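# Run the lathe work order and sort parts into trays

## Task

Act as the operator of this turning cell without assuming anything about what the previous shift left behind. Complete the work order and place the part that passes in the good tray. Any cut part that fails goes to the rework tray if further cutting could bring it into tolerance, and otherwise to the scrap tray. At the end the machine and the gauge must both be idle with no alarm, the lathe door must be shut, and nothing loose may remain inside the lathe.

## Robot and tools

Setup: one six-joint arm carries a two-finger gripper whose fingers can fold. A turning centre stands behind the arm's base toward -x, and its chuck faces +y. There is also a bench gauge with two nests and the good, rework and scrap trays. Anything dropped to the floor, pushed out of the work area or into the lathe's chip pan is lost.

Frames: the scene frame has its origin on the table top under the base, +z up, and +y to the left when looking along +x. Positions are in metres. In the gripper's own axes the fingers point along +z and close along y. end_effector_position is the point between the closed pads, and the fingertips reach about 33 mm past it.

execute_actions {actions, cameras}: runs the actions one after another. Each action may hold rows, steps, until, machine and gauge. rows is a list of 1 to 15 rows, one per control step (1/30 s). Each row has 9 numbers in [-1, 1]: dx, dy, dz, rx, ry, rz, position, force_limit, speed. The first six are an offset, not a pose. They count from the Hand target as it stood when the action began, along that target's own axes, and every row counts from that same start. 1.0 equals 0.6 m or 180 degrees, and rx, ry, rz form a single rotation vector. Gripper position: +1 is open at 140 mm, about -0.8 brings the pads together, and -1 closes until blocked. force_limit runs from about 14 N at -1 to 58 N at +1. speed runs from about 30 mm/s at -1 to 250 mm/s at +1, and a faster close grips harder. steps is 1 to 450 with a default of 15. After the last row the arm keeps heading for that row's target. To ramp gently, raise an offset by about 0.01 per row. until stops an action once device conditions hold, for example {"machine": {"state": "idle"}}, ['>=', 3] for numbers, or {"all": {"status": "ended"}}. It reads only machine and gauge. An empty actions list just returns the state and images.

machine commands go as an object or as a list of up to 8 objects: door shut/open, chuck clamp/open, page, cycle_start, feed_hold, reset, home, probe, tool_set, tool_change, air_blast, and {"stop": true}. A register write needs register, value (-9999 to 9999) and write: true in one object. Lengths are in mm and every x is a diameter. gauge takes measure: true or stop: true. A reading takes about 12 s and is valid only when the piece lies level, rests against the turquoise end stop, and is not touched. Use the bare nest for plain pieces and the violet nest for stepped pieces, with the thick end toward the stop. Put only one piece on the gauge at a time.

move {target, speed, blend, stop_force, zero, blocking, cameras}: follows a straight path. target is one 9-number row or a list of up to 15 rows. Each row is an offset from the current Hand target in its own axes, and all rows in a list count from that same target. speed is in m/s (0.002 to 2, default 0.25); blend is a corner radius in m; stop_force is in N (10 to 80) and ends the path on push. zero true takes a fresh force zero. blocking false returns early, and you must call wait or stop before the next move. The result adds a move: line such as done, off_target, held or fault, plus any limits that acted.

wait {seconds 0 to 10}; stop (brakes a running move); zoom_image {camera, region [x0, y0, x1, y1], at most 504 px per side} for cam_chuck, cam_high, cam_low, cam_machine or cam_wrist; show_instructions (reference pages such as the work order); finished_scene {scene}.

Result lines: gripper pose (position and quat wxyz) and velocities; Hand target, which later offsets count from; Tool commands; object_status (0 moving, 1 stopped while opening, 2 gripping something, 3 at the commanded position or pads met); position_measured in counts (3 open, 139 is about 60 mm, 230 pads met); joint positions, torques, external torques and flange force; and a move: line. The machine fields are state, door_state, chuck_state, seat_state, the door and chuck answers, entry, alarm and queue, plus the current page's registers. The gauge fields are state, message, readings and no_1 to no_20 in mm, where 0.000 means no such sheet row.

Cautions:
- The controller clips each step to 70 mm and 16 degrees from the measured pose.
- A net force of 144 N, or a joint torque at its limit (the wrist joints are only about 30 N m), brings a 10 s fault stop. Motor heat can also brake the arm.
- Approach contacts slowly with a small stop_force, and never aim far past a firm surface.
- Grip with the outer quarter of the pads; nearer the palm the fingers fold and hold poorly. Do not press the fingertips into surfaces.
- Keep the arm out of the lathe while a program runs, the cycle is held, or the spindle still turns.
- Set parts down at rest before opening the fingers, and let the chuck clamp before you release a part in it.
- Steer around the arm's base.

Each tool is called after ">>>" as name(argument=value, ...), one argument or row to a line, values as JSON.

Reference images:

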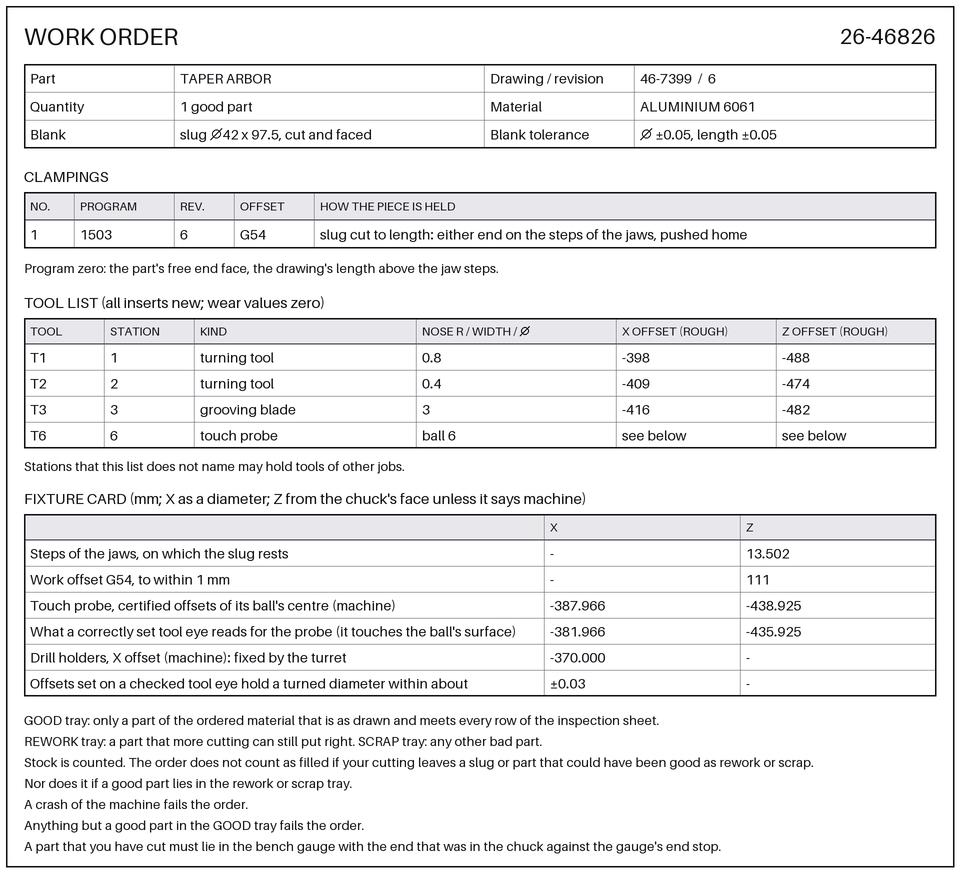

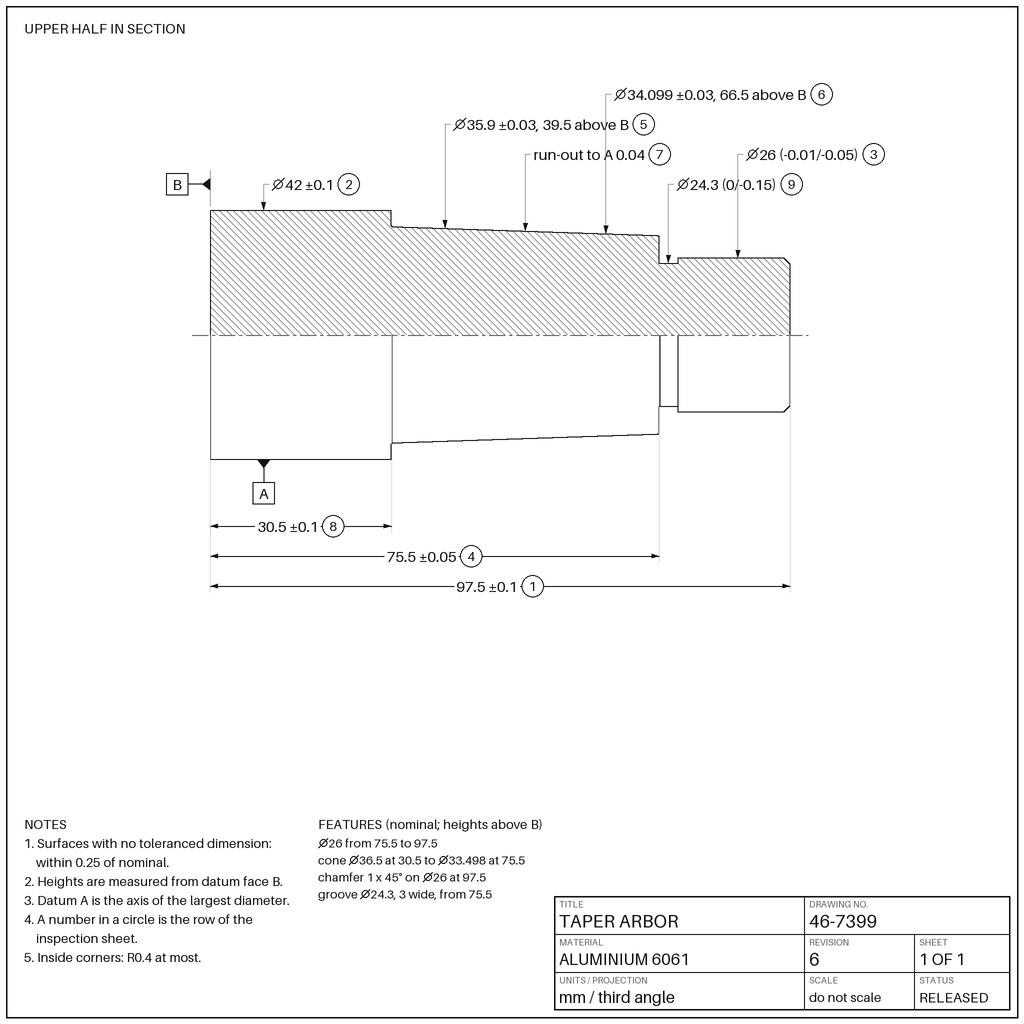

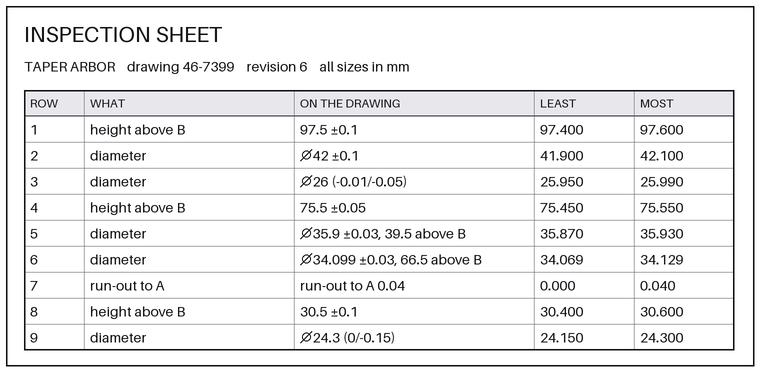

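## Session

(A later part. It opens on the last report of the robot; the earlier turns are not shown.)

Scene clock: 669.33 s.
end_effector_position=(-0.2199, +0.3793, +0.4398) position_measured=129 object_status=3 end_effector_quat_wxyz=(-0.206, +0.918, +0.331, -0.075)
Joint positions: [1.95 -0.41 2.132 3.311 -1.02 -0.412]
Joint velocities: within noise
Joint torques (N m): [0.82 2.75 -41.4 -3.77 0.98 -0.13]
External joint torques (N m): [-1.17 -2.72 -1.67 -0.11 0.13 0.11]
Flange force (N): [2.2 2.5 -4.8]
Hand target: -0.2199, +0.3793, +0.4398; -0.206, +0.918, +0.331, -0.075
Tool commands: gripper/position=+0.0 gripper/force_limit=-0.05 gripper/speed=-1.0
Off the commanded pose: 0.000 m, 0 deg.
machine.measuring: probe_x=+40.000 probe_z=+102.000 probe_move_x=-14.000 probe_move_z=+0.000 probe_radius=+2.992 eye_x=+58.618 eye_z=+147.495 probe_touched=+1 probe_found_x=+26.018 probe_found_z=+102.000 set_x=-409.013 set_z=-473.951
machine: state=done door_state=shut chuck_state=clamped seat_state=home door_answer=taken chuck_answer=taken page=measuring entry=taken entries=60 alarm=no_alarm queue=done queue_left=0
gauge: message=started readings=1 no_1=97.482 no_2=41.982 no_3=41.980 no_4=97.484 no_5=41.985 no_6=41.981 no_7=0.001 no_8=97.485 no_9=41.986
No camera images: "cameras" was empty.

>>> execute_actions(
  actions=[
    {"machine":[{"register":"probe_x","value":48,"write":true},{"register":"probe_z","value":80.155,"write":true},{"probe":true}],"steps":450,"until":{"machine":{"queue":["!=","running"]}}},
  ],
  cameras=[],
)

>>> execute_actions(
  actions=[
    {"machine":[{"register":"probe_z","value":53.155,"write":true},{"probe":true}],"steps":450,"until":{"machine":{"queue":["!=","running"]}}},
  ],
  cameras=[],
)

>>> execute_actions(
  actions=[
    {"machine":[{"register":"probe_x","value":32.8,"write":true},{"register":"probe_z","value":96,"write":true},{"register":"probe_move_x","value":0,"write":true},{"register":"probe_move_z","value":-8,"write":true},{"probe":true}],"steps":450,"until":{"machine":{"queue":["!=","running"]}}},
  ],
  cameras=[],
)

Scene clock: 685.60 s.
end_effector_position=(-0.2199, +0.3793, +0.4398) position_measured=129 object_status=3 end_effector_quat_wxyz=(-0.206, +0.918, +0.331, -0.075)
Joint positions: [1.95 -0.41 2.132 3.311 -1.02 -0.412]
Joint velocities: within noise
Joint torques (N m): [0.34 3.27 -41.68 -3.82 0.93 -0.11]
External joint torques (N m): [-0.71 -3.33 -1.44 -0.07 0.18 0.09]
Flange force (N): [0.6 3.4 -4.9]
Hand target: -0.2199, +0.3793, +0.4398; -0.206, +0.918, +0.331, -0.075
Tool commands: gripper/position=+0.0 gripper/force_limit=-0.05 gripper/speed=-1.0
Off the commanded pose: 0.000 m, 0 deg.
machine.measuring: probe_x=+48.000 probe_z=+80.155 probe_move_x=-14.000 probe_move_z=+0.000 probe_radius=+2.992 eye_x=+58.618 eye_z=+147.495 probe_touched=+1 probe_found_x=+34.155 probe_found_z=+80.155 set_x=-409.013 set_z=-473.951
machine: state=done door_state=shut chuck_state=clamped seat_state=home door_answer=taken chuck_answer=taken page=measuring entry=taken entries=63 alarm=no_alarm queue=done queue_left=0
gauge: message=started readings=1 no_1=97.482 no_2=41.982 no_3=41.980 no_4=97.484 no_5=41.985 no_6=41.981 no_7=0.001 no_8=97.485 no_9=41.986
No camera images: "cameras" was empty.

Scene clock: 691.00 s.
end_effector_position=(-0.2199, +0.3793, +0.4398) position_measured=129 object_status=3 end_effector_quat_wxyz=(-0.206, +0.918, +0.331, -0.075)
Joint positions: [1.95 -0.41 2.132 3.311 -1.02 -0.412]
Joint velocities: within noise
Joint torques (N m): [0.71 3.11 -41.39 -3.84 0.9 -0.18]
External joint torques (N m): [-1.13 -3.01 -1.7 -0.05 0.21 0.16]
Flange force (N): [1.8 2.9 -5.0]
Hand target: -0.2199, +0.3793, +0.4398; -0.206, +0.918, +0.331, -0.075
Tool commands: gripper/position=+0.0 gripper/force_limit=-0.05 gripper/speed=-1.0
Off the commanded pose: 0.000 m, 0 deg.
machine.measuring: probe_x=+48.000 probe_z=+53.155 probe_move_x=-14.000 probe_move_z=+0.000 probe_radius=+2.992 eye_x=+58.618 eye_z=+147.495 probe_touched=+1 probe_found_x=+35.954 probe_found_z=+53.155 set_x=-409.013 set_z=-473.951
machine: state=done door_state=shut chuck_state=clamped seat_state=home door_answer=taken chuck_answer=taken page=measuring entry=taken entries=65 alarm=no_alarm queue=done queue_left=0
gauge: message=started readings=1 no_1=97.482 no_2=41.982 no_3=41.980 no_4=97.484 no_5=41.985 no_6=41.981 no_7=0.001 no_8=97.485 no_9=41.986
No camera images: "cameras" was empty.

Scene clock: 697.00 s.
end_effector_position=(-0.2199, +0.3793, +0.4398) position_measured=129 object_status=3 end_effector_quat_wxyz=(-0.206, +0.918, +0.331, -0.075)
Joint positions: [1.95 -0.41 2.132 3.311 -1.02 -0.412]
Joint velocities: within noise
Joint torques (N m): [0.72 2.77 -41.64 -3.7 1.02 -0.12]
External joint torques (N m): [-1.09 -2.71 -1.41 -0.18 0.08 0.1]
Flange force (N): [1.8 2.9 -4.6]
Hand target: -0.2199, +0.3793, +0.4398; -0.206, +0.918, +0.331, -0.075
Tool commands: gripper/position=+0.0 gripper/force_limit=-0.05 gripper/speed=-1.0
Off the commanded pose: 0.000 m, 0 deg.
machine.measuring: probe_x=+32.800 probe_z=+96.000 probe_move_x=+0.000 probe_move_z=-8.000 probe_radius=+2.992 eye_x=+58.618 eye_z=+147.495 probe_touched=+1 probe_found_x=+32.800 probe_found_z=+89.155 set_x=-409.013 set_z=-473.951
machine: state=done door_state=shut chuck_state=clamped seat_state=home door_answer=taken chuck_answer=taken page=measuring entry=taken entries=70 alarm=no_alarm queue=done queue_left=0
gauge: message=started readings=1 no_1=97.482 no_2=41.982 no_3=41.980 no_4=97.484 no_5=41.985 no_6=41.981 no_7=0.001 no_8=97.485 no_9=41.986
No camera images: "cameras" was empty.

>>> execute_actions(
  actions=[
    {"machine":[{"register":"t2_x_wear","value":0.001,"write":true},{"home":true},{"cycle_start":true}],"steps":450},
    {"steps":450,"until":{"machine":{"queue":["!=","running"]}}},
    {"steps":450,"until":{"machine":{"queue":["!=","running"]}}},
    {"steps":450,"until":{"machine":{"queue":["!=","running"]}}},
    {"steps":450,"until":{"machine":{"queue":["!=","running"]}}},
    {"steps":450,"until":{"machine":{"queue":["!=","running"]}}},
    {"steps":450,"until":{"machine":{"queue":["!=","running"]}}},
    {"steps":450,"until":{"machine":{"queue":["!=","running"]}}},
  ],
  cameras=[],
)

Scene clock: 802.53 s.
end_effector_position=(-0.2199, +0.3793, +0.4398) position_measured=129 object_status=3 end_effector_quat_wxyz=(-0.206, +0.918, +0.331, -0.075)
Joint positions: [1.95 -0.41 2.132 3.311 -1.02 -0.412]
Joint velocities: within noise
Joint torques (N m): [0.65 3.6 -41.59 -3.76 0.93 -0.1]
External joint torques (N m): [-0.96 -3.57 -1.38 -0.11 0.17 0.08]
External joint torques at the end of the 4th action: [-0.63 -3.48 -1.66 -0.07 0.2 0.16]
External joint torques at the end of the 5th action: [-1 -2.71 -1.37 -0.08 0.13 0.15]
External joint torques at the end of the 6th action: [-0.73 -3.37 -1.61 -0.13 0.11 0.05]
External joint torques at the end of the 7th action: [-0.49 -2.9 -1.82 -0.16 0.11 0.13]
Flange force (N): [1.2 4.1 -5.2]
Flange force at the end of the 4th action (N): [0.1 3.1 -5.2]
Flange force at the end of the 5th action (N): [1.5 2.8 -4.4]
Flange force at the end of the 6th action (N): [0.7 3.3 -5.3]
Flange force at the end of the 7th action (N): [-0.1 1.8 -4.9]
Hand target: -0.2199, +0.3793, +0.4398; -0.206, +0.918, +0.331, -0.075
Tool commands: gripper/position=+0.0 gripper/force_limit=-0.05 gripper/speed=-1.0
Off the commanded pose: 0.000 m, 0 deg.
machine.measuring: probe_x=+32.800 probe_z=+96.000 probe_move_x=+0.000 probe_move_z=-8.000 probe_radius=+2.992 eye_x=+58.618 eye_z=+147.495 probe_touched=+1 probe_found_x=+32.800 probe_found_z=+89.155 set_x=-409.013 set_z=-473.951
machine: state=done door_state=shut chuck_state=clamped seat_state=home door_answer=taken chuck_answer=taken page=measuring entry=taken entries=73 alarm=no_alarm queue=done queue_left=0
gauge: message=started readings=1 no_1=97.482 no_2=41.982 no_3=41.980 no_4=97.484 no_5=41.985 no_6=41.981 no_7=0.001 no_8=97.485 no_9=41.986
No camera images: "cameras" was empty.

>>> execute_actions(
  actions=[
    {"machine":[{"register":"tool_call","value":6,"write":true,"tool_change":true},{"register":"probe_x","value":40,"write":true},{"register":"probe_z","value":102,"write":true},{"register":"probe_move_z","value":0,"write":true},{"register":"probe_move_x","value":-14,"write":true},{"probe":true}],"steps":450,"until":{"machine":{"queue":["!=","running"]}}},
  ],
  cameras=[],
)

>>> execute_actions(
  actions=[
    {"machine":[{"home":true},{"door":"open"}],"steps":300,"until":{"machine":{"door_state":"open"}}},
  ],
  cameras=[],
)

Scene clock: 818.47 s.
end_effector_position=(-0.2199, +0.3793, +0.4398) position_measured=129 object_status=3 end_effector_quat_wxyz=(-0.206, +0.918, +0.331, -0.075)
Joint positions: [1.95 -0.41 2.132 3.311 -1.02 -0.412]
Joint velocities: within noise
Joint torques (N m): [0.21 2.76 -41.33 -3.77 0.9 -0.03]
External joint torques (N m): [-0.53 -2.74 -1.64 -0.1 0.2 0.01]
Flange force (N): [0.6 2.1 -4.4]
Hand target: -0.2199, +0.3793, +0.4398; -0.206, +0.918, +0.331, -0.075
Tool commands: gripper/position=+0.0 gripper/force_limit=-0.05 gripper/speed=-1.0
Off the commanded pose: 0.000 m, 0 deg.
machine.measuring: probe_x=+40.000 probe_z=+102.000 probe_move_x=-14.000 probe_move_z=+0.000 probe_radius=+2.992 eye_x=+58.618 eye_z=+147.495 probe_touched=+1 probe_found_x=+25.977 probe_found_z=+102.000 set_x=-409.013 set_z=-473.951
machine: state=done door_state=shut chuck_state=clamped seat_state=home door_answer=taken chuck_answer=taken page=measuring entry=taken entries=80 alarm=no_alarm queue=done queue_left=0
gauge: message=started readings=1 no_1=97.482 no_2=41.982 no_3=41.980 no_4=97.484 no_5=41.985 no_6=41.981 no_7=0.001 no_8=97.485 no_9=41.986
No camera images: "cameras" was empty.

Scene clock: 820.80 s.
end_effector_position=(-0.2199, +0.3793, +0.4398) position_measured=129 object_status=3 end_effector_quat_wxyz=(-0.206, +0.918, +0.331, -0.075)
Joint positions: [1.95 -0.41 2.132 3.311 -1.02 -0.412]
Joint velocities: within noise
Joint torques (N m): [0.69 2.82 -41.54 -3.79 1.01 -0.21]
External joint torques (N m): [-0.96 -2.93 -1.76 -0.1 0.11 0.19]
Flange force (N): [1.2 2.4 -5.1]
Hand target: -0.2199, +0.3793, +0.4398; -0.206, +0.918, +0.331, -0.075
Tool commands: gripper/position=+0.0 gripper/force_limit=-0.05 gripper/speed=-1.0
Off the commanded pose: 0.000 m, 0 deg.
machine.measuring: probe_x=+40.000 probe_z=+102.000 probe_move_x=-14.000 probe_move_z=+0.000 probe_radius=+2.992 eye_x=+58.618 eye_z=+147.495 probe_touched=+1 probe_found_x=+25.977 probe_found_z=+102.000 set_x=-409.013 set_z=-473.951
machine: state=done door_state=open chuck_state=clamped seat_state=home door_answer=taken chuck_answer=taken page=measuring entry=taken entries=81 alarm=no_alarm queue=running queue_left=0
gauge: message=started readings=1 no_1=97.482 no_2=41.982 no_3=41.980 no_4=97.484 no_5=41.985 no_6=41.981 no_7=0.001 no_8=97.485 no_9=41.986
No camera images: "cameras" was empty.

>>> move(
  target=[
    [-0.5513,0.2006,-0.0896,0.0006,-0.118,-0.2516,0,-0.05,-1],
    [-0.8747,0.2505,-0.1009,0.0006,-0.118,-0.2516,0,-0.05,-1],
  ],
  speed=0.4,
  blend=[0.05,0],
  cameras=[],
)

Scene clock: 827.13 s.
end_effector_position=(-0.5203, -0.0804, +0.4307) position_measured=129 object_status=3 end_effector_quat_wxyz=(-0.157, +0.691, +0.688, -0.154)
Joint positions: [3.286 -0.254 2.048 3.091 -0.915 0.134]
Joint velocities: within noise
Joint torques (N m): [0.75 -11.4 -40.98 -4.25 1.09 -0.19]
External joint torques (N m): [-1.14 -3.94 -1.56 -0.17 0.08 0.17]
Flange force (N): [3.1 2.6 -5.4]
Hand target: -0.5203, -0.0804, +0.4306; -0.157, +0.691, +0.688, -0.154
Off the commanded pose: 0.000 m, 0 deg.
machine.measuring: probe_x=+40.000 probe_z=+102.000 probe_move_x=-14.000 probe_move_z=+0.000 probe_radius=+2.992 eye_x=+58.618 eye_z=+147.495 probe_touched=+1 probe_found_x=+25.977 probe_found_z=+102.000 set_x=-409.013 set_z=-473.951
machine: state=done door_state=open chuck_state=clamped seat_state=home door_answer=taken chuck_answer=taken page=measuring entry=taken entries=81 alarm=no_alarm queue=done queue_left=0
gauge: message=started readings=1 no_1=97.482 no_2=41.982 no_3=41.980 no_4=97.484 no_5=41.985 no_6=41.981 no_7=0.001 no_8=97.485 no_9=41.986
move: done
No camera images: "cameras" was empty.

>>> move(
  target=[
    [-0.1425,-0.3148,0.1528,0,0,0,0,-0.05,-1],
    [-0.1425,-0.3148,0.3505,0,0,0,0,-0.05,-1],
  ],
  speed=[0.3,0.12],
  cameras=[],
)

>>> execute_actions(
  actions=[
    {"rows":[[0,0,0,0,0,0,-1,-0.05,-1]],"steps":60},
  ],
  cameras=["cam_wrist"],
)

Scene clock: 835.07 s.
end_effector_position=(-0.7815, -0.1642, +0.3213) position_measured=129 object_status=3 end_effector_quat_wxyz=(-0.157, +0.691, +0.688, -0.154)
Joint positions: [3.372 0.253 1.751 3.025 -0.713 0.271]
Joint velocities: within noise
Joint torques (N m): [-0.02 -60.49 -38.61 -4.18 0.93 -0.12]
External joint torques (N m): [-0.68 -4.97 -1.39 -0.01 0.2 0.1]
Flange force (N): [2.0 2.2 -6.0]
Hand target: -0.7816, -0.1643, +0.3215; -0.157, +0.691, +0.688, -0.154
Off the commanded pose: 0.000 m, 0 deg.
machine.measuring: probe_x=+40.000 probe_z=+102.000 probe_move_x=-14.000 probe_move_z=+0.000 probe_radius=+2.992 eye_x=+58.618 eye_z=+147.495 probe_touched=+1 probe_found_x=+25.977 probe_found_z=+102.000 set_x=-409.013 set_z=-473.951
machine: state=done door_state=open chuck_state=clamped seat_state=home door_answer=taken chuck_answer=taken page=measuring entry=taken entries=81 alarm=no_alarm queue=done queue_left=0
gauge: message=started readings=1 no_1=97.482 no_2=41.982 no_3=41.980 no_4=97.484 no_5=41.985 no_6=41.981 no_7=0.001 no_8=97.485 no_9=41.986
move: done
No camera images: "cameras" was empty.

Scene clock: 837.27 s.
end_effector_position=(-0.7816, -0.1642, +0.3215) position_measured=168 object_status=2 end_effector_quat_wxyz=(-0.157, +0.691, +0.688, -0.154)
Joint positions: [3.372 0.253 1.751 3.025 -0.713 0.271]
Joint velocities: within noise
Joint torques (N m): [0.9 -57.45 -37.52 -3.98 1.3 -0.39]
External joint torques (N m): [-2.02 -7.84 -2.38 -0.21 -0.17 0.37]
Flange force (N): [3.7 2.4 -10.0]
Hand target: -0.7816, -0.1643, +0.3215; -0.157, +0.691, +0.688, -0.154
Off the commanded pose: 0.000 m, 0 deg.
machine.measuring: probe_x=+40.000 probe_z=+102.000 probe_move_x=-14.000 probe_move_z=+0.000 probe_radius=+2.992 eye_x=+58.618 eye_z=+147.495 probe_touched=+1 probe_found_x=+25.977 probe_found_z=+102.000 set_x=-409.013 set_z=-473.951
machine: state=done door_state=open chuck_state=clamped seat_state=home door_answer=taken chuck_answer=taken page=measuring entry=taken entries=81 alarm=no_alarm queue=done queue_left=0
gauge: message=started readings=1 no_1=97.482 no_2=41.982 no_3=41.980 no_4=97.484 no_5=41.985 no_6=41.981 no_7=0.001 no_8=97.485 no_9=41.986
camera_calibration:
cam_wrist: T_world_to_cam=[[0.900721, 0.00444729, -0.434376, 0.856717], [0.147842, -0.943392, 0.296907, -0.129766], [-0.408466, -0.33165, -0.85039, 0.0400339], [0, 0, 0, 1]] pos_world=[-0.736126, -0.112953, 0.44471]
Images, in order (width x height): cam_wrist 896x504.

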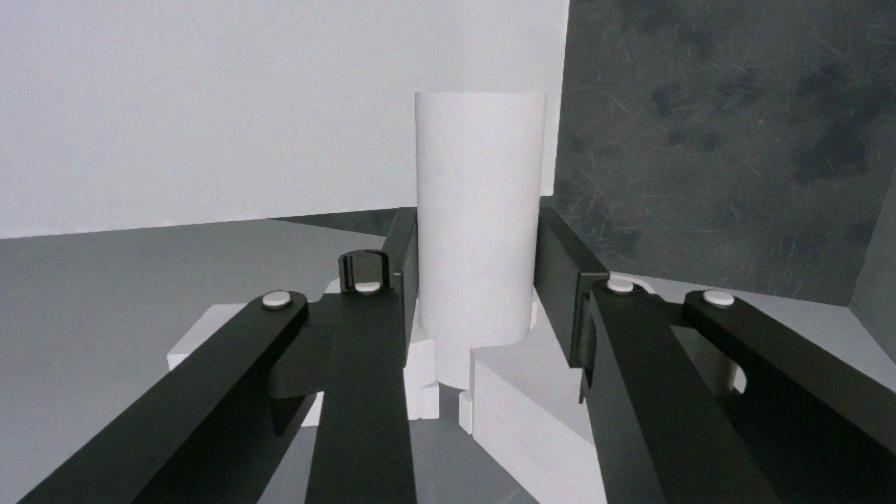

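>>> execute_actions(
  actions=[
    {"machine":{"chuck":"open"},"steps":90,"until":{"machine":{"chuck_state":"open"}}},
  ],
  cameras=["cam_chuck"],
)

>>> move(
  target=[0.1,0,0,0,0,0,-1,-0.05,-1],
  speed=0.05,
  cameras=["cam_chuck"],
)

Scene clock: 861.60 s.
end_effector_position=(-0.7816, -0.1643, +0.3214) position_measured=168 object_status=2 end_effector_quat_wxyz=(-0.157, +0.691, +0.688, -0.154)
Joint positions: [3.372 0.253 1.751 3.025 -0.713 0.271]
Joint velocities: within noise
Joint torques (N m): [-0.23 -63.24 -40.69 -4.27 1.5 -0.17]
External joint torques (N m): [-0.83 -2.3 0.58 0.06 -0.36 0.15]
Flange force (N): [2.0 3.0 -3.1]
Hand target: -0.7816, -0.1643, +0.3215; -0.157, +0.691, +0.688, -0.154
Tool commands: gripper/position=-1.0 gripper/force_limit=-0.05 gripper/speed=-1.0
Off the commanded pose: 0.000 m, 0 deg.
machine.measuring: probe_x=+40.000 probe_z=+102.000 probe_move_x=-14.000 probe_move_z=+0.000 probe_radius=+2.992 eye_x=+58.618 eye_z=+147.495 probe_touched=+1 probe_found_x=+25.977 probe_found_z=+102.000 set_x=-409.013 set_z=-473.951
machine: state=idle door_state=open chuck_state=open seat_state=home door_answer=taken chuck_answer=taken page=measuring entry=taken entries=81 alarm=no_alarm queue=running queue_left=0
gauge: message=started readings=1 no_1=97.482 no_2=41.982 no_3=41.980 no_4=97.484 no_5=41.985 no_6=41.981 no_7=0.001 no_8=97.485 no_9=41.986
Images, in order (width x height): cam_chuck 896x504.

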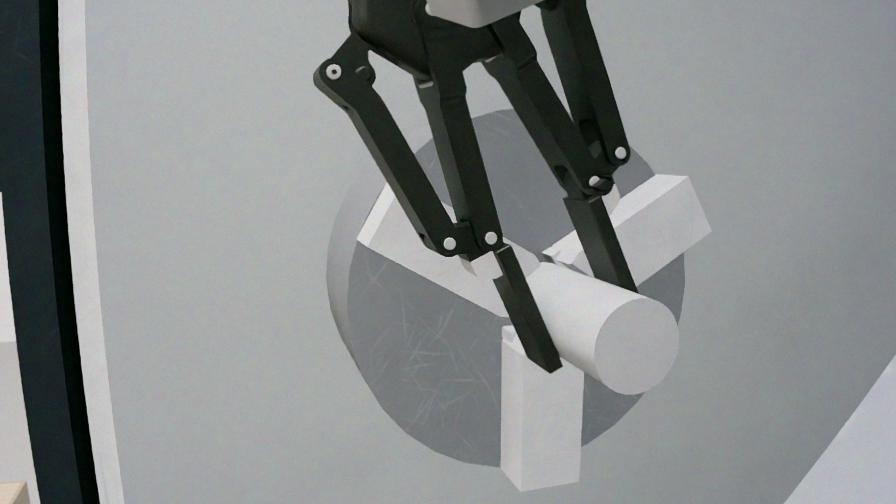

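Scene clock: 863.07 s.
end_effector_position=(-0.7813, -0.1043, +0.3216) position_measured=168 object_status=2 end_effector_quat_wxyz=(-0.157, +0.691, +0.688, -0.154)
Joint positions: [3.282 0.235 1.775 3.082 -0.699 0.146]
Joint velocities: within noise
Joint torques (N m): [-0.19 -61.11 -40.5 -4.11 1.57 -0.14]
External joint torques (N m): [-1.01 -2.32 0.47 -0.02 -0.38 0.12]
Flange force (N): [1.9 2.9 -3.3]
Hand target: -0.7813, -0.1043, +0.3216; -0.157, +0.691, +0.688, -0.154
Off the commanded pose: 0.000 m, 0 deg.
machine.measuring: probe_x=+40.000 probe_z=+102.000 probe_move_x=-14.000 probe_move_z=+0.000 probe_radius=+2.992 eye_x=+58.618 eye_z=+147.495 probe_touched=+1 probe_found_x=+25.977 probe_found_z=+102.000 set_x=-409.013 set_z=-473.951
machine: state=idle door_state=open chuck_state=open seat_state=open door_answer=taken chuck_answer=taken page=measuring entry=taken entries=81 alarm=no_alarm queue=done queue_left=0
gauge: message=started readings=1 no_1=97.482 no_2=41.982 no_3=41.980 no_4=97.484 no_5=41.985 no_6=41.981 no_7=0.001 no_8=97.485 no_9=41.986
move: done
Images, in order (width x height): cam_chuck 896x504.

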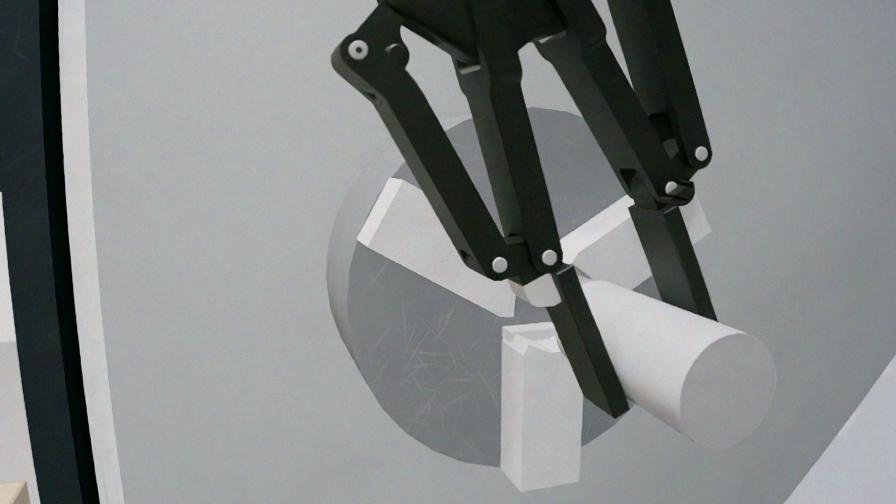

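>>> move(
  target=[
    [0,0,-0.2,0,0,0,-1,-0.05,-1],
    [0.14,0.318,-0.35,0,0,0,-1,-0.05,-1],
  ],
  speed=0.3,
  blend=[0.05,0],
  cameras=["cam_machine"],
)

Scene clock: 867.30 s.
end_effector_position=(-0.5185, -0.0219, +0.4297) position_measured=168 object_status=2 end_effector_quat_wxyz=(-0.157, +0.691, +0.688, -0.154)
Joint positions: [3.134 -0.269 2.062 3.171 -0.916 -0.052]
Joint velocities: within noise
Joint torques (N m): [0.33 -12.31 -43.81 -4.06 1.6 -0.13]
External joint torques (N m): [-0.64 -1.33 1.3 -0.19 -0.41 0.11]
Flange force (N): [1.3 4.2 -1.2]
Hand target: -0.5184, -0.0219, +0.4297; -0.157, +0.691, +0.688, -0.154
Off the commanded pose: 0.000 m, 0 deg.
machine.measuring: probe_x=+40.000 probe_z=+102.000 probe_move_x=-14.000 probe_move_z=+0.000 probe_radius=+2.992 eye_x=+58.618 eye_z=+147.495 probe_touched=+1 probe_found_x=+25.977 probe_found_z=+102.000 set_x=-409.013 set_z=-473.951
machine: state=idle door_state=open chuck_state=open seat_state=open door_answer=taken chuck_answer=taken page=measuring entry=taken entries=81 alarm=no_alarm queue=done queue_left=0
gauge: message=started readings=1 no_1=97.482 no_2=41.982 no_3=41.980 no_4=97.484 no_5=41.985 no_6=41.981 no_7=0.001 no_8=97.485 no_9=41.986
move: done
Images, in order (width x height): cam_machine 896x504.

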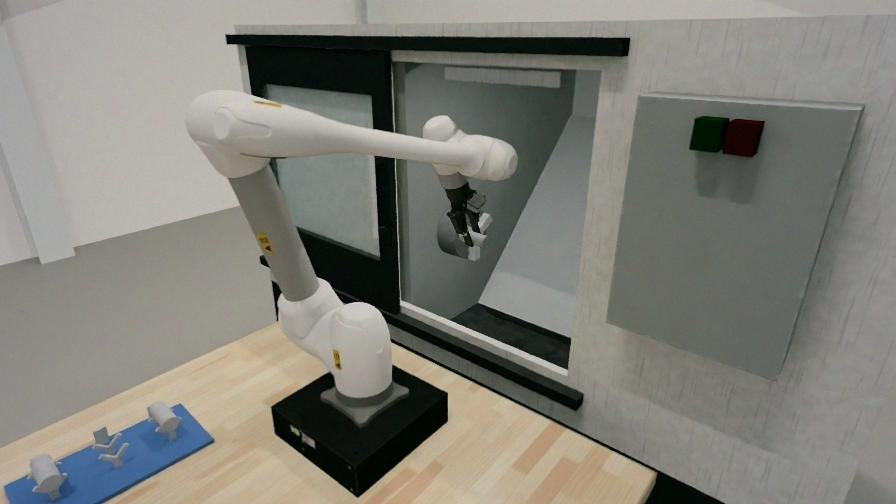

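>>> move(
  target=[
    [0.148,0.189,-0.102,0,0,0,-1,-0.05,-1],
    [0.672,0.439,-0.225,-0.0008,0.1185,0.2512,-1,-0.05,-1],
    [0.776,0.890,-0.438,-0.0015,0.2133,0.4522,-1,-0.05,-1],
  ],
  speed=0.35,
  blend=[0.06,0.1,0],
  cameras=[],
)

Scene clock: 876.20 s.
end_effector_position=(+0.0789, +0.4408, +0.4394) position_measured=168 object_status=2 end_effector_quat_wxyz=(-0.219, +0.976, -0.002, +0.001)
Joint positions: [1.267 -0.398 2.123 3.296 -1.01 -0.395]
Joint velocities: within noise
Joint torques (N m): [0.65 -0.44 -43.63 -3.67 1.38 -0.1]
External joint torques (N m): [-0.61 -1.27 0.62 -0.22 -0.27 0.08]
Flange force (N): [0.7 3.4 -1.5]
Hand target: +0.0789, +0.4408, +0.4394; -0.219, +0.976, -0.002, +0.001
Off the commanded pose: 0.000 m, 0 deg.
machine.measuring: probe_x=+40.000 probe_z=+102.000 probe_move_x=-14.000 probe_move_z=+0.000 probe_radius=+2.992 eye_x=+58.618 eye_z=+147.495 probe_touched=+1 probe_found_x=+25.977 probe_found_z=+102.000 set_x=-409.013 set_z=-473.951
machine: state=idle door_state=open chuck_state=open seat_state=open door_answer=taken chuck_answer=taken page=measuring entry=taken entries=81 alarm=no_alarm queue=done queue_left=0
gauge: message=started readings=1 no_1=97.482 no_2=41.982 no_3=41.980 no_4=97.484 no_5=41.985 no_6=41.981 no_7=0.001 no_8=97.485 no_9=41.986
move: done
No camera images: "cameras" was empty.

>>> move(
  target=[
    [0.4683,0.1793,-0.0463,0,0.0903,0.191,-1,-0.05,-1],
    [0.7862,0.545,-0.0887,-0.0617,0.123,0.358,-1,-0.05,-1],
    [0.9625,0.7285,0.0618,-0.1078,0.116,0.5116,-1,-0.05,-1],
  ],
  speed=0.35,
  blend=[0.08,0.06,0],
  cameras=["cam_wrist","cam_high"],
)

Scene clock: 895.87 s.
end_effector_position=(+0.6546, +0.0586, +0.2194) position_measured=168 object_status=2 end_effector_quat_wxyz=(+0.001, +0.681, -0.732, +0.002)
Joint positions: [0.084 0.284 1.831 3.125 -1.016 0.126]
Joint velocities: within noise
Joint torques (N m): [1.9 -63.79 -36.42 -3.67 -0.17 -0.05]
External joint torques (N m): [-0.61 -2.93 0.2 -0.09 0.16 0.05]
Flange force (N): [1.7 4.5 -2.1]
Hand target: +0.6546, +0.0586, +0.2194; +0.001, +0.681, -0.732, +0.002
Off the commanded pose: 0.000 m, 0 deg.
machine.measuring: probe_x=+40.000 probe_z=+102.000 probe_move_x=-14.000 probe_move_z=+0.000 probe_radius=+2.992 eye_x=+58.618 eye_z=+147.495 probe_touched=+1 probe_found_x=+25.977 probe_found_z=+102.000 set_x=-409.013 set_z=-473.951
machine: state=idle door_state=open chuck_state=open seat_state=open door_answer=taken chuck_answer=taken page=measuring entry=taken entries=81 alarm=no_alarm queue=done queue_left=0
gauge: message=started readings=1 no_1=97.482 no_2=41.982 no_3=41.980 no_4=97.484 no_5=41.985 no_6=41.981 no_7=0.001 no_8=97.485 no_9=41.986
move: done
camera_calibration:
cam_wrist: T_world_to_cam=[[-0.997929, 0.0638491, -0.00775569, 0.663574], [0.0576209, 0.941068, 0.333273, -0.160918], [0.0285778, 0.332136, -0.942799, 0.309061], [0, 0, 0, 1]] pos_world=[0.66264, 0.00641589, 0.350159]
Images, in order (width x height): cam_high 896x504, cam_wrist 896x504.

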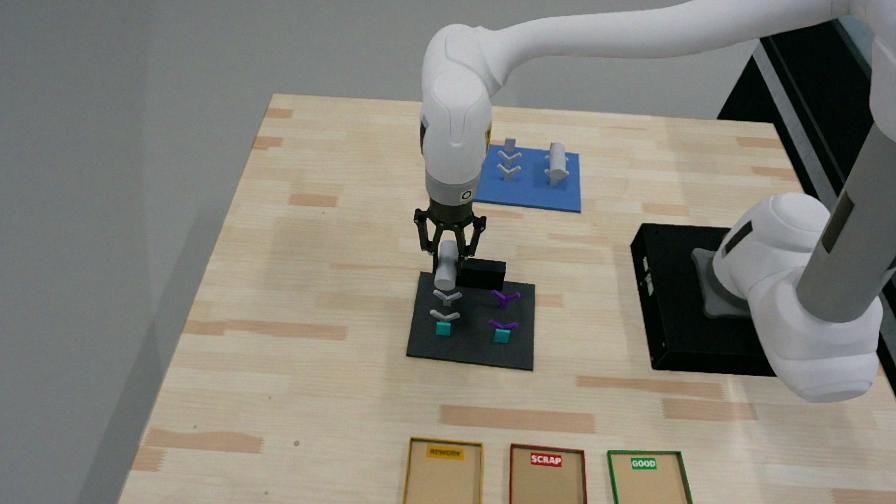

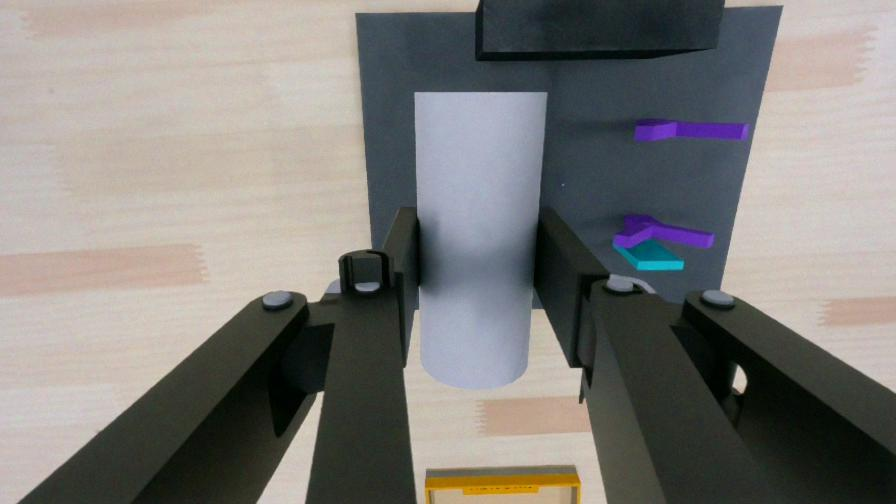

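>>> move(
  target=[-0.0011,-0.0013,0.185,0,0,0,-1,-0.05,-1],
  speed=0.15,
  cameras=["cam_low","cam_wrist"],
)

>>> move(
  target=[0,0,0.03,0,0,0,-1,-0.05,-1],
  speed=0.02,
  stop_force=10,
  cameras=["cam_low"],
)

Scene clock: 906.23 s.
end_effector_position=(+0.6556, +0.0588, +0.1083) position_measured=168 object_status=2 end_effector_quat_wxyz=(+0.001, +0.681, -0.732, +0.002)
Joint positions: [0.083 0.399 1.911 3.122 -0.821 0.129]
Joint velocities: within noise
Joint torques (N m): [2.37 -68.88 -31.32 -3.11 -0.03 -0.15]
External joint torques (N m): [-1.32 -4.06 0.15 -0.13 0.02 0.15]
Flange force (N): [2.7 5.1 -4.6]
Hand target: +0.6556, +0.0588, +0.1084; +0.001, +0.681, -0.732, +0.002
Off the commanded pose: 0.000 m, 0 deg.
machine.measuring: probe_x=+40.000 probe_z=+102.000 probe_move_x=-14.000 probe_move_z=+0.000 probe_radius=+2.992 eye_x=+58.618 eye_z=+147.495 probe_touched=+1 probe_found_x=+25.977 probe_found_z=+102.000 set_x=-409.013 set_z=-473.951
machine: state=idle door_state=open chuck_state=open seat_state=open door_answer=taken chuck_answer=taken page=measuring entry=taken entries=81 alarm=no_alarm queue=done queue_left=0
gauge: message=started readings=1 no_1=97.482 no_2=41.982 no_3=41.980 no_4=97.484 no_5=41.985 no_6=41.981 no_7=0.001 no_8=97.485 no_9=41.986
move: done
camera_calibration:
cam_wrist: T_world_to_cam=[[-0.997944, 0.0636564, -0.00750605, 0.663648], [0.0575227, 0.94108, 0.333256, -0.124068], [0.0282777, 0.332139, -0.942807, 0.204422], [0, 0, 0, 1]] pos_world=[0.663639, 0.00661629, 0.239058]
Images, in order (width x height): cam_low 896x504, cam_wrist 896x504.

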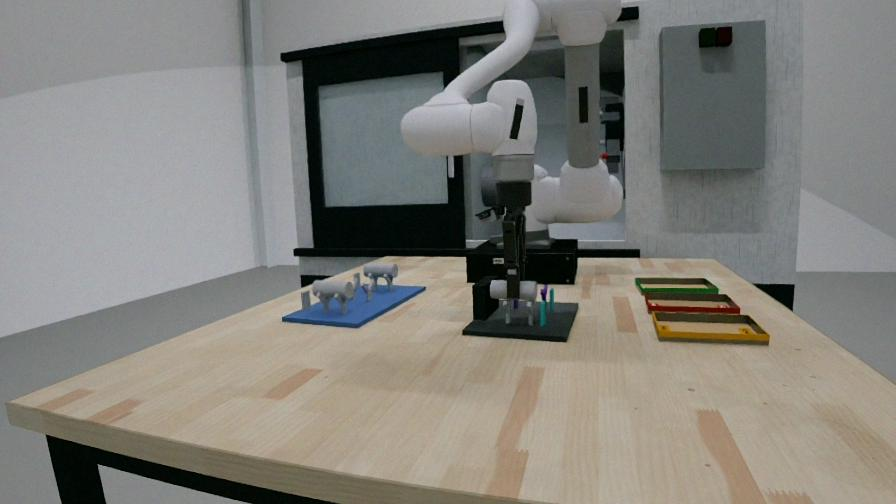

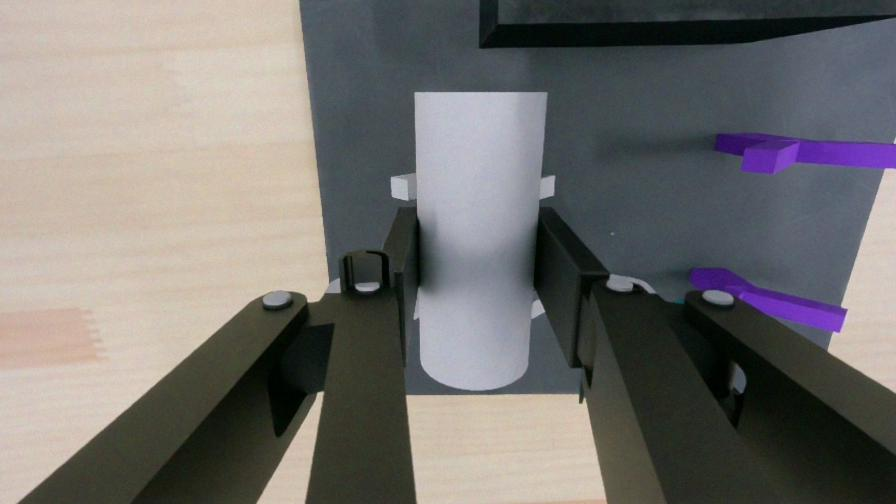

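Scene clock: 907.57 s.
end_effector_position=(+0.6557, +0.0588, +0.0933) position_measured=168 object_status=2 end_effector_quat_wxyz=(+0.001, +0.681, -0.732, +0.002)
Joint positions: [0.083 0.417 1.919 3.121 -0.794 0.129]
Joint velocities: within noise
Joint torques (N m): [1.03 -62.38 -26.82 -3.23 0.72 -0.01]
External joint torques (N m): [0.34 -11.38 -3.53 0.08 -0.73 0.01]
Flange force (N): [0.7 6.2 -16.8]
Hand target: +0.6557, +0.0588, +0.0933; +0.001, +0.681, -0.732, +0.002 (not the last commanded pose)
Off the commanded pose: 0.003 m, 0 deg.
machine.measuring: probe_x=+40.000 probe_z=+102.000 probe_move_x=-14.000 probe_move_z=+0.000 probe_radius=+2.992 eye_x=+58.618 eye_z=+147.495 probe_touched=+1 probe_found_x=+25.977 probe_found_z=+102.000 set_x=-409.013 set_z=-473.951
machine: state=idle door_state=open chuck_state=open seat_state=open door_answer=taken chuck_answer=taken page=measuring entry=taken entries=81 alarm=no_alarm queue=done queue_left=0
gauge: message=started readings=1 no_1=97.482 no_2=41.982 no_3=41.980 no_4=97.484 no_5=41.985 no_6=41.981 no_7=0.001 no_8=97.485 no_9=41.986
move: contact
Images, in order (width x height): cam_low 896x504.

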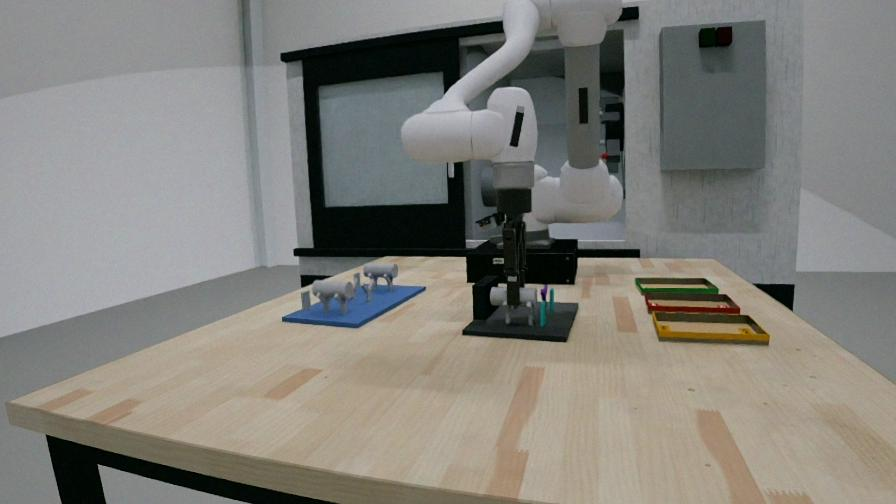

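>>> move(
  target=[-0.04,0,-0.001,0,0,0,-1,-0.05,-1],
  speed=0.015,
  stop_force=10,
  cameras=[],
)

>>> move(
  target=[0,0,0.008,0,0,0,-1,-0.05,-1],
  speed=0.01,
  stop_force=10,
  cameras=["cam_wrist"],
)

Scene clock: 914.53 s.
end_effector_position=(+0.6568, +0.0719, +0.0936) position_measured=168 object_status=2 end_effector_quat_wxyz=(+0.001, +0.682, -0.732, +0.002)
Joint positions: [0.103 0.42 1.914 3.121 -0.797 0.15]
Joint velocities: within noise
Joint torques (N m): [10.09 -68.14 -30.34 0.04 0.7 0.1]
External joint torques (N m): [-9.15 -5.99 -0.06 -3.2 -0.72 -0.1]
Flange force (N): [15.2 4.7 -8.1]
Hand target: +0.6567, +0.0719, +0.0936; +0.001, +0.682, -0.732, +0.002 (not the last commanded pose)
Off the commanded pose: 0.011 m, 0 deg.
machine.measuring: probe_x=+40.000 probe_z=+102.000 probe_move_x=-14.000 probe_move_z=+0.000 probe_radius=+2.992 eye_x=+58.618 eye_z=+147.495 probe_touched=+1 probe_found_x=+25.977 probe_found_z=+102.000 set_x=-409.013 set_z=-473.951
machine: state=idle door_state=open chuck_state=open seat_state=open door_answer=taken chuck_answer=taken page=measuring entry=taken entries=81 alarm=no_alarm queue=done queue_left=0
gauge: message=started readings=1 no_1=97.482 no_2=41.982 no_3=41.980 no_4=97.484 no_5=41.985 no_6=41.981 no_7=0.001 no_8=97.485 no_9=41.986
move: contact
No camera images: "cameras" was empty.

Scene clock: 915.13 s.
end_effector_position=(+0.6568, +0.0719, +0.0933) position_measured=168 object_status=2 end_effector_quat_wxyz=(+0.001, +0.682, -0.732, +0.002)
Joint positions: [0.103 0.42 1.914 3.121 -0.796 0.15]
Joint velocities: within noise
Joint torques (N m): [9.58 -61.66 -29.03 0.09 2.04 0.12]
External joint torques (N m): [-8.54 -12.57 -1.49 -3.26 -2.04 -0.12]
Flange force (N): [15.3 8.8 -19.1]
Hand target: +0.6568, +0.0719, +0.0933; +0.001, +0.682, -0.732, +0.002 (not the last commanded pose)
Off the commanded pose: 0.004 m, 0 deg.
machine.measuring: probe_x=+40.000 probe_z=+102.000 probe_move_x=-14.000 probe_move_z=+0.000 probe_radius=+2.992 eye_x=+58.618 eye_z=+147.495 probe_touched=+1 probe_found_x=+25.977 probe_found_z=+102.000 set_x=-409.013 set_z=-473.951
machine: state=idle door_state=open chuck_state=open seat_state=open door_answer=taken chuck_answer=taken page=measuring entry=taken entries=81 alarm=no_alarm queue=done queue_left=0
gauge: message=started readings=1 no_1=97.482 no_2=41.982 no_3=41.980 no_4=97.484 no_5=41.985 no_6=41.981 no_7=0.001 no_8=97.485 no_9=41.986
move: contact
camera_calibration:
cam_wrist: T_world_to_cam=[[-0.997955, 0.0634363, -0.00780708, 0.663972], [0.0572211, 0.941169, 0.333056, -0.131317], [0.0284756, 0.331928, -0.942875, 0.18575], [0, 0, 0, 1]] pos_world=[0.66484, 0.0198161, 0.224058]
Images, in order (width x height): cam_wrist 896x504.

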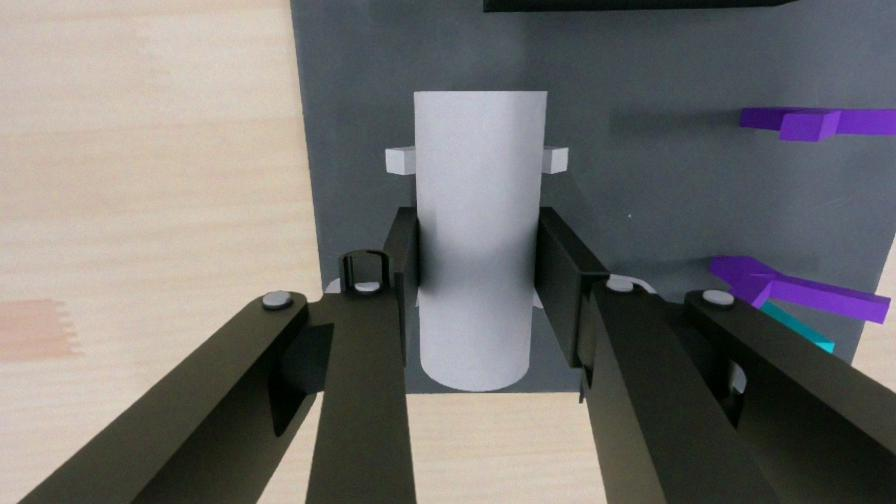

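>>> execute_actions(
  actions=[
    {"rows":[[0,0,0,0,0,0,0.0,-0.05,-1]],"steps":45},
    {"gauge":{"measure":true},"steps":450,"until":{"gauge":{"readings":[">",1]}}},
  ],
  cameras=["cam_wrist"],
)

Scene clock: 932.60 s.
end_effector_position=(+0.6568, +0.0719, +0.0933) position_measured=129 object_status=3 end_effector_quat_wxyz=(+0.001, +0.682, -0.732, +0.002)
Joint positions: [0.103 0.42 1.914 3.121 -0.796 0.15]
Joint velocities: within noise
Joint torques (N m): [1.8 -68.59 -29.25 -3.03 -0.15 -0.12]
External joint torques (N m): [-0.75 -5.48 -1.06 -0.12 0.12 0.12]
External joint torques at the end of the 1st action: [-1.02 -5.34 -1.58 -0.17 0.18 0.17]
Flange force (N): [1.9 4.4 -6.9]
Flange force at the end of the 1st action (N): [2.0 3.3 -6.9]
Hand target: +0.6568, +0.0719, +0.0933; +0.001, +0.682, -0.732, +0.002
Off the commanded pose: 0.000 m, 0 deg.
machine.measuring: probe_x=+40.000 probe_z=+102.000 probe_move_x=-14.000 probe_move_z=+0.000 probe_radius=+2.992 eye_x=+58.618 eye_z=+147.495 probe_touched=+1 probe_found_x=+25.977 probe_found_z=+102.000 set_x=-409.013 set_z=-473.951
machine: state=idle door_state=open chuck_state=open seat_state=open door_answer=taken chuck_answer=taken page=measuring entry=taken entries=81 alarm=no_alarm queue=done queue_left=0
gauge: message=started readings=2 no_1=97.478 no_2=41.987 no_3=25.973 no_4=75.497 no_5=35.904 no_6=34.101 no_7=0.052 no_8=30.500 no_9=24.223
camera_calibration:
cam_wrist: T_world_to_cam=[[-0.997955, 0.0634363, -0.00780708, 0.663972], [0.0572211, 0.941169, 0.333056, -0.131317], [0.0284756, 0.331928, -0.942875, 0.18575], [0, 0, 0, 1]] pos_world=[0.66484, 0.0198161, 0.224058]
Images, in order (width x height): cam_wrist 896x504.

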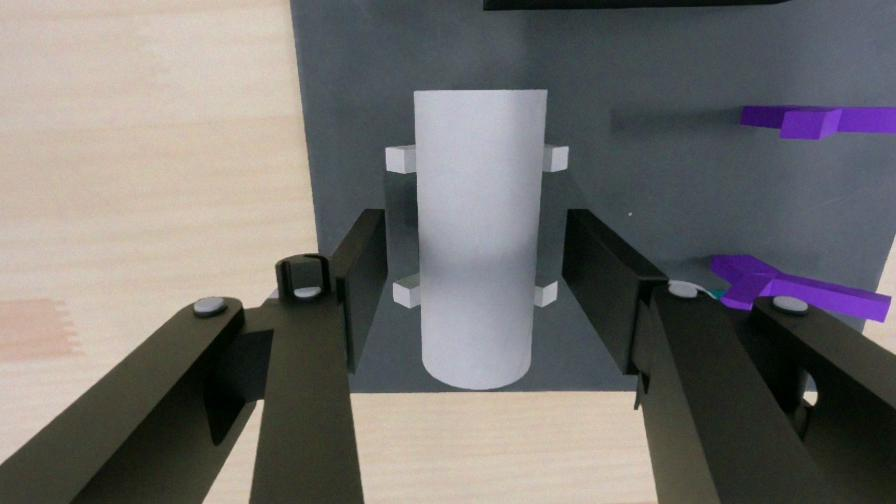

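>>> execute_actions(
  actions=[
    {"gauge":{"measure":true},"steps":450,"until":{"gauge":{"readings":[">",2]}}},
  ],
  cameras=[],
)

Scene clock: 956.97 s.
end_effector_position=(+0.6568, +0.0719, +0.0933) position_measured=129 object_status=3 end_effector_quat_wxyz=(+0.001, +0.682, -0.732, +0.002)
Joint positions: [0.103 0.42 1.914 3.121 -0.796 0.15]
Joint velocities: within noise
Joint torques (N m): [2.17 -69.16 -29.21 -3.04 -0.12 -0.19]
External joint torques (N m): [-1.05 -5.01 -1.07 -0.1 0.1 0.19]
Flange force (N): [2.1 3.8 -6.4]
Hand target: +0.6568, +0.0719, +0.0933; +0.001, +0.682, -0.732, +0.002
Tool commands: gripper/position=+0.0 gripper/force_limit=-0.05 gripper/speed=-1.0
Off the commanded pose: 0.000 m, 0 deg.
machine.measuring: probe_x=+40.000 probe_z=+102.000 probe_move_x=-14.000 probe_move_z=+0.000 probe_radius=+2.992 eye_x=+58.618 eye_z=+147.495 probe_touched=+1 probe_found_x=+25.977 probe_found_z=+102.000 set_x=-409.013 set_z=-473.951
machine: state=idle door_state=open chuck_state=open seat_state=open door_answer=taken chuck_answer=taken page=measuring entry=taken entries=81 alarm=no_alarm queue=done queue_left=0
gauge: message=started readings=3 no_1=97.484 no_2=41.989 no_3=25.971 no_4=75.498 no_5=35.904 no_6=34.101 no_7=0.053 no_8=30.500 no_9=24.226
No camera images: "cameras" was empty.


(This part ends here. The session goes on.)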